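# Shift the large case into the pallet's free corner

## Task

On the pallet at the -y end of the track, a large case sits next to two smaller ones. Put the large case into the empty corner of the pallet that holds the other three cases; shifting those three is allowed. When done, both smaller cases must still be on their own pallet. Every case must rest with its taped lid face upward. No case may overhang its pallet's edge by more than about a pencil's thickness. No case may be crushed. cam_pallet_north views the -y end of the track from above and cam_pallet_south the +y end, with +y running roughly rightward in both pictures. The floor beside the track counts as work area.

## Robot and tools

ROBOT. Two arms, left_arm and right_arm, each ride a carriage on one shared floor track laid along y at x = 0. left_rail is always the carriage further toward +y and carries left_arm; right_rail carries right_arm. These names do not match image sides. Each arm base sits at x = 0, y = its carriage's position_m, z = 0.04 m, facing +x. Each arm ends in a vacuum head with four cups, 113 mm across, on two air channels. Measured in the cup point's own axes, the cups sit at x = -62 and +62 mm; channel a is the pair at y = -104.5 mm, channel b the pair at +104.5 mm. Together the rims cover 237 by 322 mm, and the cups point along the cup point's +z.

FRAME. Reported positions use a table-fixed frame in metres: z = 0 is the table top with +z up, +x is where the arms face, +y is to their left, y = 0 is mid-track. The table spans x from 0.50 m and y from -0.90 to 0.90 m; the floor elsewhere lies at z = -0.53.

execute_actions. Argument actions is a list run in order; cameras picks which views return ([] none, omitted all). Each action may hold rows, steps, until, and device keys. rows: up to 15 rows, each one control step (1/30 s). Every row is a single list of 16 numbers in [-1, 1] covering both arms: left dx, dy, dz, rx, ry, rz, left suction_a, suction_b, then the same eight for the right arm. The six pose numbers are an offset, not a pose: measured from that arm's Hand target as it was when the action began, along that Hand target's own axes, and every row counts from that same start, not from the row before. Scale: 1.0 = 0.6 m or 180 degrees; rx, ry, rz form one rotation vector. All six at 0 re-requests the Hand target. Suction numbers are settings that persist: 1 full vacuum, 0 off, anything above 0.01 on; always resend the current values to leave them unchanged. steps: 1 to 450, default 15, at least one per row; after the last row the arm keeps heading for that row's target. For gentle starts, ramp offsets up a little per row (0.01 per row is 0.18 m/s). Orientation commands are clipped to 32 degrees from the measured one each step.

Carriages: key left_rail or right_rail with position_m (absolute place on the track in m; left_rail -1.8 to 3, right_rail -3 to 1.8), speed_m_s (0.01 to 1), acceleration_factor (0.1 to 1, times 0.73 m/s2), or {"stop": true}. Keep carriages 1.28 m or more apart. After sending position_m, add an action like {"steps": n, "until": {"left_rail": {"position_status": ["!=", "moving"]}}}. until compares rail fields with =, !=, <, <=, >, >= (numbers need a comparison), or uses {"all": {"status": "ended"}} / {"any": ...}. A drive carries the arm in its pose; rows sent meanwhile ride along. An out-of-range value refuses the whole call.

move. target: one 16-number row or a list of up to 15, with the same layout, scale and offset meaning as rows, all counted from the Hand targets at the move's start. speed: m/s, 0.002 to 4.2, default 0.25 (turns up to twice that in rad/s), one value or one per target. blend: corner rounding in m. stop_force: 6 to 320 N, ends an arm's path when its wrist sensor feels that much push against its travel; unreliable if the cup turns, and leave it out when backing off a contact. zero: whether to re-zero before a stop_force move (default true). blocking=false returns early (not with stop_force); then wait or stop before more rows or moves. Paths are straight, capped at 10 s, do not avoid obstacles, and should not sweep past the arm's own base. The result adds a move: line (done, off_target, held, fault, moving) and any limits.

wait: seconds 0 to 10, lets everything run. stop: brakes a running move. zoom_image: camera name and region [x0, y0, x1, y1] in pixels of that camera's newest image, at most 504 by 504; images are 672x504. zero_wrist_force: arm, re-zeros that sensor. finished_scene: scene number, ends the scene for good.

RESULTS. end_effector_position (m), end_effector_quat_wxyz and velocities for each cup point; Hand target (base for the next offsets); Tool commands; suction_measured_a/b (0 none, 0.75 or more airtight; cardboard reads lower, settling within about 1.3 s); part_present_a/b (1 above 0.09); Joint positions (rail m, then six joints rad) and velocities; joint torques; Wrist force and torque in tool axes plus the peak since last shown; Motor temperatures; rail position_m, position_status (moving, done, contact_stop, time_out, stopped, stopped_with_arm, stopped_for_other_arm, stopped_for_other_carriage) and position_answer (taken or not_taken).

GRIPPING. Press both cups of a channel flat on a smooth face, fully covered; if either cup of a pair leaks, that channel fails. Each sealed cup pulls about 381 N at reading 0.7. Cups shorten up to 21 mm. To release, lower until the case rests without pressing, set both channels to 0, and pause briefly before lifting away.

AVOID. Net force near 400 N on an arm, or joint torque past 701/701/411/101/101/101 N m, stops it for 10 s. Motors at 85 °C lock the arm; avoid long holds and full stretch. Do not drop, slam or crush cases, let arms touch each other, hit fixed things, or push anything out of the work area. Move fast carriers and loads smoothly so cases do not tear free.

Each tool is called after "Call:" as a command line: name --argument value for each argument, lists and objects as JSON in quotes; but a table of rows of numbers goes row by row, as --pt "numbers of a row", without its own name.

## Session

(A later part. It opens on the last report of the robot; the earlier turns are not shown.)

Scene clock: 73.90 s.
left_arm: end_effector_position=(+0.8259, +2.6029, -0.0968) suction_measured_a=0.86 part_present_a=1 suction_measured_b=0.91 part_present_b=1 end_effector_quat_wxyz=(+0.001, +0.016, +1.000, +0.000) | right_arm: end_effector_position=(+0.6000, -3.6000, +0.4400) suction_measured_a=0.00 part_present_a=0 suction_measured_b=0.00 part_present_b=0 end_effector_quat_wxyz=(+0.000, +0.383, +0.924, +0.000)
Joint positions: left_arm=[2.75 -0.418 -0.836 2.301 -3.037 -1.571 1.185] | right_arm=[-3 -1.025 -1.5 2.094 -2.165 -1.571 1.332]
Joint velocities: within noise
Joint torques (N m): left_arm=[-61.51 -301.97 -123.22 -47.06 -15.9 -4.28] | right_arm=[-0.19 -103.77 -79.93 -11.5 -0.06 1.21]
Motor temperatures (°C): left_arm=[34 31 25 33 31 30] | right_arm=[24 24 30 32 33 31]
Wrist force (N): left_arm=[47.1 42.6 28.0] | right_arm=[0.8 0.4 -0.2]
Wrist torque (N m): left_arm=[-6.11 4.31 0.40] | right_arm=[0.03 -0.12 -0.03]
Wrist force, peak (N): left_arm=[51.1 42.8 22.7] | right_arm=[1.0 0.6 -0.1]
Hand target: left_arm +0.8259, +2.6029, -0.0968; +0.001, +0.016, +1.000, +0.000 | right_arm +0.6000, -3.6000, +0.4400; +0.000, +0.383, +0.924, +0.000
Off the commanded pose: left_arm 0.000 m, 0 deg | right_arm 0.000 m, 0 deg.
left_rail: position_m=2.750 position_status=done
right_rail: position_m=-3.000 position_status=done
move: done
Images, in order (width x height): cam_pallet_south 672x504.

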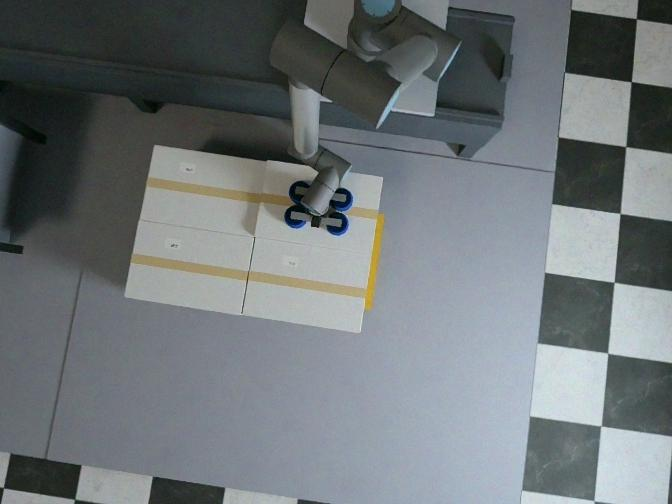

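Call:
move --target '[-0.0067,0,0,0,0,0,1,1,0,0,0,0,0,0,0,0]' --speed 0.04 --stop_force 200 --cameras '[]'

Call:
move --target '[0,0,0.06,0,0,0,1,1,0,0,0,0,0,0,0,0]' --speed 0.025 --stop_force 100 --cameras '["cam_pallet_south"]'

Call:
zoom_image --camera "cam_pallet_south" --region '[110, 130, 390, 350]'

Call:
zoom_image --camera "cam_pallet_south" --region '[330, 230, 390, 340]'

Call:
zoom_image --camera "cam_pallet_south" --region '[240, 150, 400, 280]'

Scene clock: 75.63 s.
left_arm: end_effector_position=(+0.8300, +2.6027, -0.0968) suction_measured_a=0.86 part_present_a=1 suction_measured_b=0.91 part_present_b=1 end_effector_quat_wxyz=(+0.001, +0.016, +1.000, +0.000) | right_arm: end_effector_position=(+0.6000, -3.6000, +0.4400) suction_measured_a=0.00 part_present_a=0 suction_measured_b=0.00 part_present_b=0 end_effector_quat_wxyz=(+0.000, +0.383, +0.924, +0.000)
Joint positions: left_arm=[2.75 -0.416 -0.835 2.295 -3.032 -1.571 1.186] | right_arm=[-3 -1.025 -1.5 2.094 -2.165 -1.571 1.332]
Joint velocities: within noise
Joint torques (N m): left_arm=[12.84 -293.25 -117.83 -45.64 -6.66 0.6] | right_arm=[4.38 -98.33 -81.47 -11.92 -0.1 1]
Motor temperatures (°C): left_arm=[34 31 25 33 31 30] | right_arm=[24 24 30 32 33 31]
Wrist force (N): left_arm=[47.3 26.5 28.5] | right_arm=[0.6 0.6 -0.2]
Wrist torque (N m): left_arm=[-6.64 4.14 2.08] | right_arm=[0.06 -0.08 -0.03]
Wrist force, peak (N): left_arm=[57.7 47.7 27.3] | right_arm=[0.9 0.4 -0.3]
Hand target: left_arm +0.8300, +2.6027, -0.0968; +0.001, +0.016, +1.000, +0.000 | right_arm +0.6000, -3.6000, +0.4400; +0.000, +0.383, +0.924, +0.000
Off the commanded pose: left_arm 0.000 m, 0 deg | right_arm 0.000 m, 0 deg.
left_rail: position_m=2.750 position_status=done
right_rail: position_m=-3.000 position_status=done
move: done
No camera images: "cameras" was empty.

Scene clock: 77.87 s.
left_arm: end_effector_position=(+0.8300, +2.6028, -0.1206) suction_measured_a=0.86 part_present_a=1 suction_measured_b=0.91 part_present_b=1 end_effector_quat_wxyz=(+0.001, +0.016, +1.000, +0.000) | right_arm: end_effector_position=(+0.6000, -3.6000, +0.4400) suction_measured_a=0.00 part_present_a=0 suction_measured_b=0.00 part_present_b=0 end_effector_quat_wxyz=(+0.000, +0.383, +0.924, +0.000)
Joint positions: left_arm=[2.75 -0.416 -0.799 2.29 -3.064 -1.571 1.186] | right_arm=[-3 -1.025 -1.5 2.094 -2.165 -1.571 1.332]
Joint velocities: within noise
Joint torques (N m): left_arm=[-26.16 -257.62 -88.51 -30.95 7.85 -0.5] | right_arm=[1.78 -102.2 -79.13 -10.92 -0.46 1.23]
Motor temperatures (°C): left_arm=[34 31 25 33 31 30] | right_arm=[24 24 30 32 33 31]
Wrist force (N): left_arm=[52.1 63.9 -68.2] | right_arm=[0.6 0.3 -0.1]
Wrist torque (N m): left_arm=[15.57 7.10 2.72] | right_arm=[0.03 -0.09 -0.02]
Wrist force, peak (N): left_arm=[69.2 70.0 -74.6] | right_arm=[0.8 0.7 -0.2]
Hand target: left_arm +0.8300, +2.6028, -0.1206; +0.001, +0.016, +1.000, +0.000 (not the last commanded pose) | right_arm +0.6000, -3.6000, +0.4400; +0.000, +0.383, +0.924, +0.000
Off the commanded pose: left_arm 0.012 m, 0 deg | right_arm 0.000 m, 0 deg.
left_rail: position_m=2.750 position_status=done
right_rail: position_m=-3.000 position_status=done
move: contact (left_arm)
Images, in order (width x height): cam_pallet_south 672x504.

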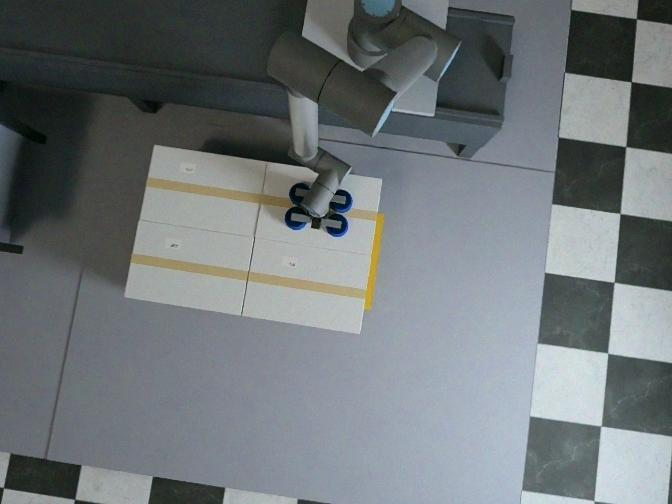

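Scaled by 1.800.

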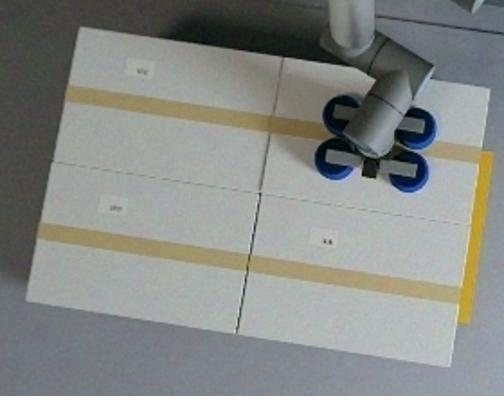

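Scaled by 4.582.

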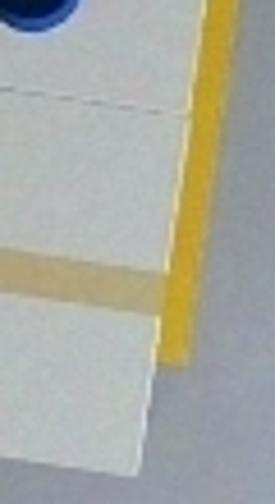

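Scaled by 3.150.

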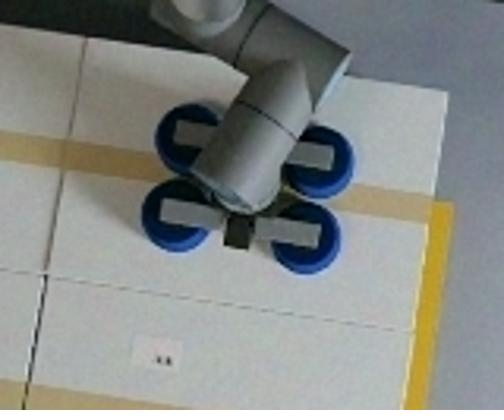

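Call:
execute_actions --actions '[{"rows":[[0,0,0,0,0,0,0,0,0,0,0,0,0,0,0,0]],"steps":28}]' --cameras '[]'

Call:
move --pt "0 0 -0.2 0 0 0 0 0 0 0 0 0 0 0 0 0" --pt "0.55 0 -0.85 0 0 0 0 0 0 0 0 0 0 0 0 0" --speed '[0.25,0.5]' --blend 0.03 --cameras '["cam_pallet_south"]'

Call:
zoom_image --camera "cam_pallet_south" --region '[110, 130, 390, 350]'

Scene clock: 79.23 s.
left_arm: end_effector_position=(+0.8300, +2.6027, -0.1206) suction_measured_a=0.00 part_present_a=0 suction_measured_b=0.01 part_present_b=0 end_effector_quat_wxyz=(+0.001, +0.016, +1.000, +0.000) | right_arm: end_effector_position=(+0.6000, -3.6000, +0.4400) suction_measured_a=0.00 part_present_a=0 suction_measured_b=0.00 part_present_b=0 end_effector_quat_wxyz=(+0.000, +0.383, +0.924, +0.000)
Joint positions: left_arm=[2.75 -0.416 -0.799 2.29 -3.064 -1.571 1.186] | right_arm=[-3 -1.025 -1.5 2.094 -2.165 -1.571 1.332]
Joint velocities: within noise
Joint torques (N m): left_arm=[-22.54 -139.54 -17.16 -0.88 -5.72 -0.89] | right_arm=[-0.69 -100.58 -79.94 -11.47 -0.12 1.69]
Motor temperatures (°C): left_arm=[34 31 25 33 31 30] | right_arm=[24 24 30 32 33 31]
Wrist force (N): left_arm=[13.5 7.8 -54.0] | right_arm=[0.8 0.6 0.0]
Wrist torque (N m): left_arm=[0.26 0.57 0.40] | right_arm=[0.06 -0.11 -0.03]
Wrist force, peak (N): left_arm=[50.6 68.4 -68.6] | right_arm=[0.8 0.6 0.0]
Hand target: left_arm +0.8300, +2.6028, -0.1206; +0.001, +0.016, +1.000, +0.000 | right_arm +0.6000, -3.6000, +0.4400; +0.000, +0.383, +0.924, +0.000
Off the commanded pose: left_arm 0.000 m, 0 deg | right_arm 0.000 m, 0 deg.
left_rail: position_m=2.750 position_status=done
right_rail: position_m=-3.000 position_status=done
No camera images: "cameras" was empty.

Scene clock: 81.77 s.
left_arm: end_effector_position=(+0.4996, +2.6137, +0.3889) suction_measured_a=0.00 part_present_a=0 suction_measured_b=0.01 part_present_b=0 end_effector_quat_wxyz=(+0.001, +0.016, +1.000, +0.000) | right_arm: end_effector_position=(+0.6000, -3.6000, +0.4400) suction_measured_a=0.00 part_present_a=0 suction_measured_b=0.00 part_present_b=0 end_effector_quat_wxyz=(+0.000, +0.383, +0.924, +0.000)
Joint positions: left_arm=[2.75 -0.665 -1.904 2.508 -2.176 -1.571 0.938] | right_arm=[-3 -1.025 -1.5 2.094 -2.165 -1.571 1.332]
Joint velocities: within noise
Joint torques (N m): left_arm=[-27.74 -28.6 -94.08 -3.88 4.98 -3.6] | right_arm=[5.5 -102.87 -80.6 -11.74 -0.57 1.08]
Motor temperatures (°C): left_arm=[34 31 25 33 31 30] | right_arm=[24 24 30 32 33 31]
Wrist force (N): left_arm=[-6.7 -3.2 -1.8] | right_arm=[0.6 0.6 -0.3]
Wrist torque (N m): left_arm=[-0.41 0.94 0.08] | right_arm=[0.06 -0.08 -0.02]
Wrist force, peak (N): left_arm=[13.3 8.1 -54.2] | right_arm=[0.8 0.6 -0.2]
Hand target: left_arm +0.4995, +2.6137, +0.3890; +0.001, +0.016, +1.000, +0.000 | right_arm +0.6000, -3.6000, +0.4400; +0.000, +0.383, +0.924, +0.000
Off the commanded pose: left_arm 0.000 m, 0 deg | right_arm 0.000 m, 0 deg.
left_rail: position_m=2.750 position_status=done
right_rail: position_m=-3.000 position_status=done
move: done
Images, in order (width x height): cam_pallet_south 672x504.

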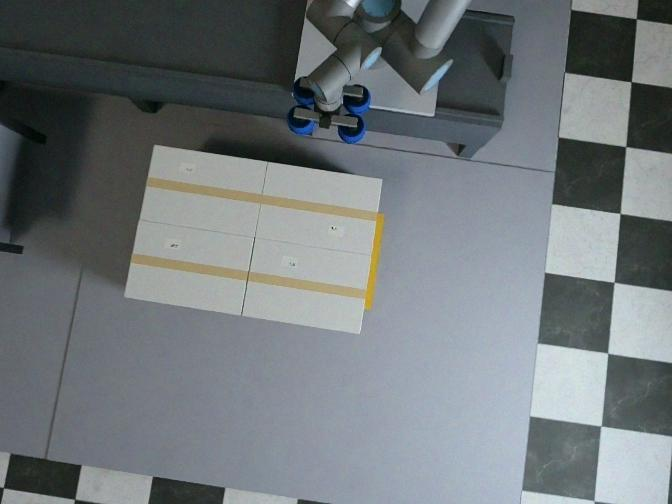

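Scaled by 1.800.

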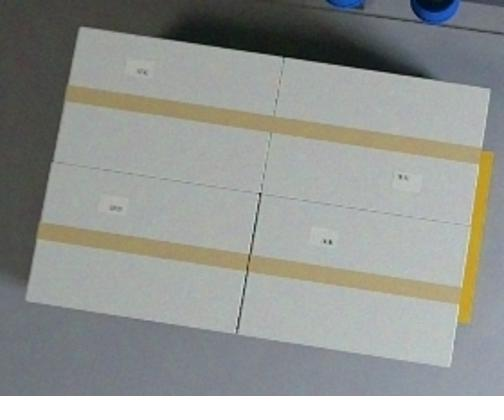

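Call:
finished_scene --scene 3

The scene is finished: the task was done.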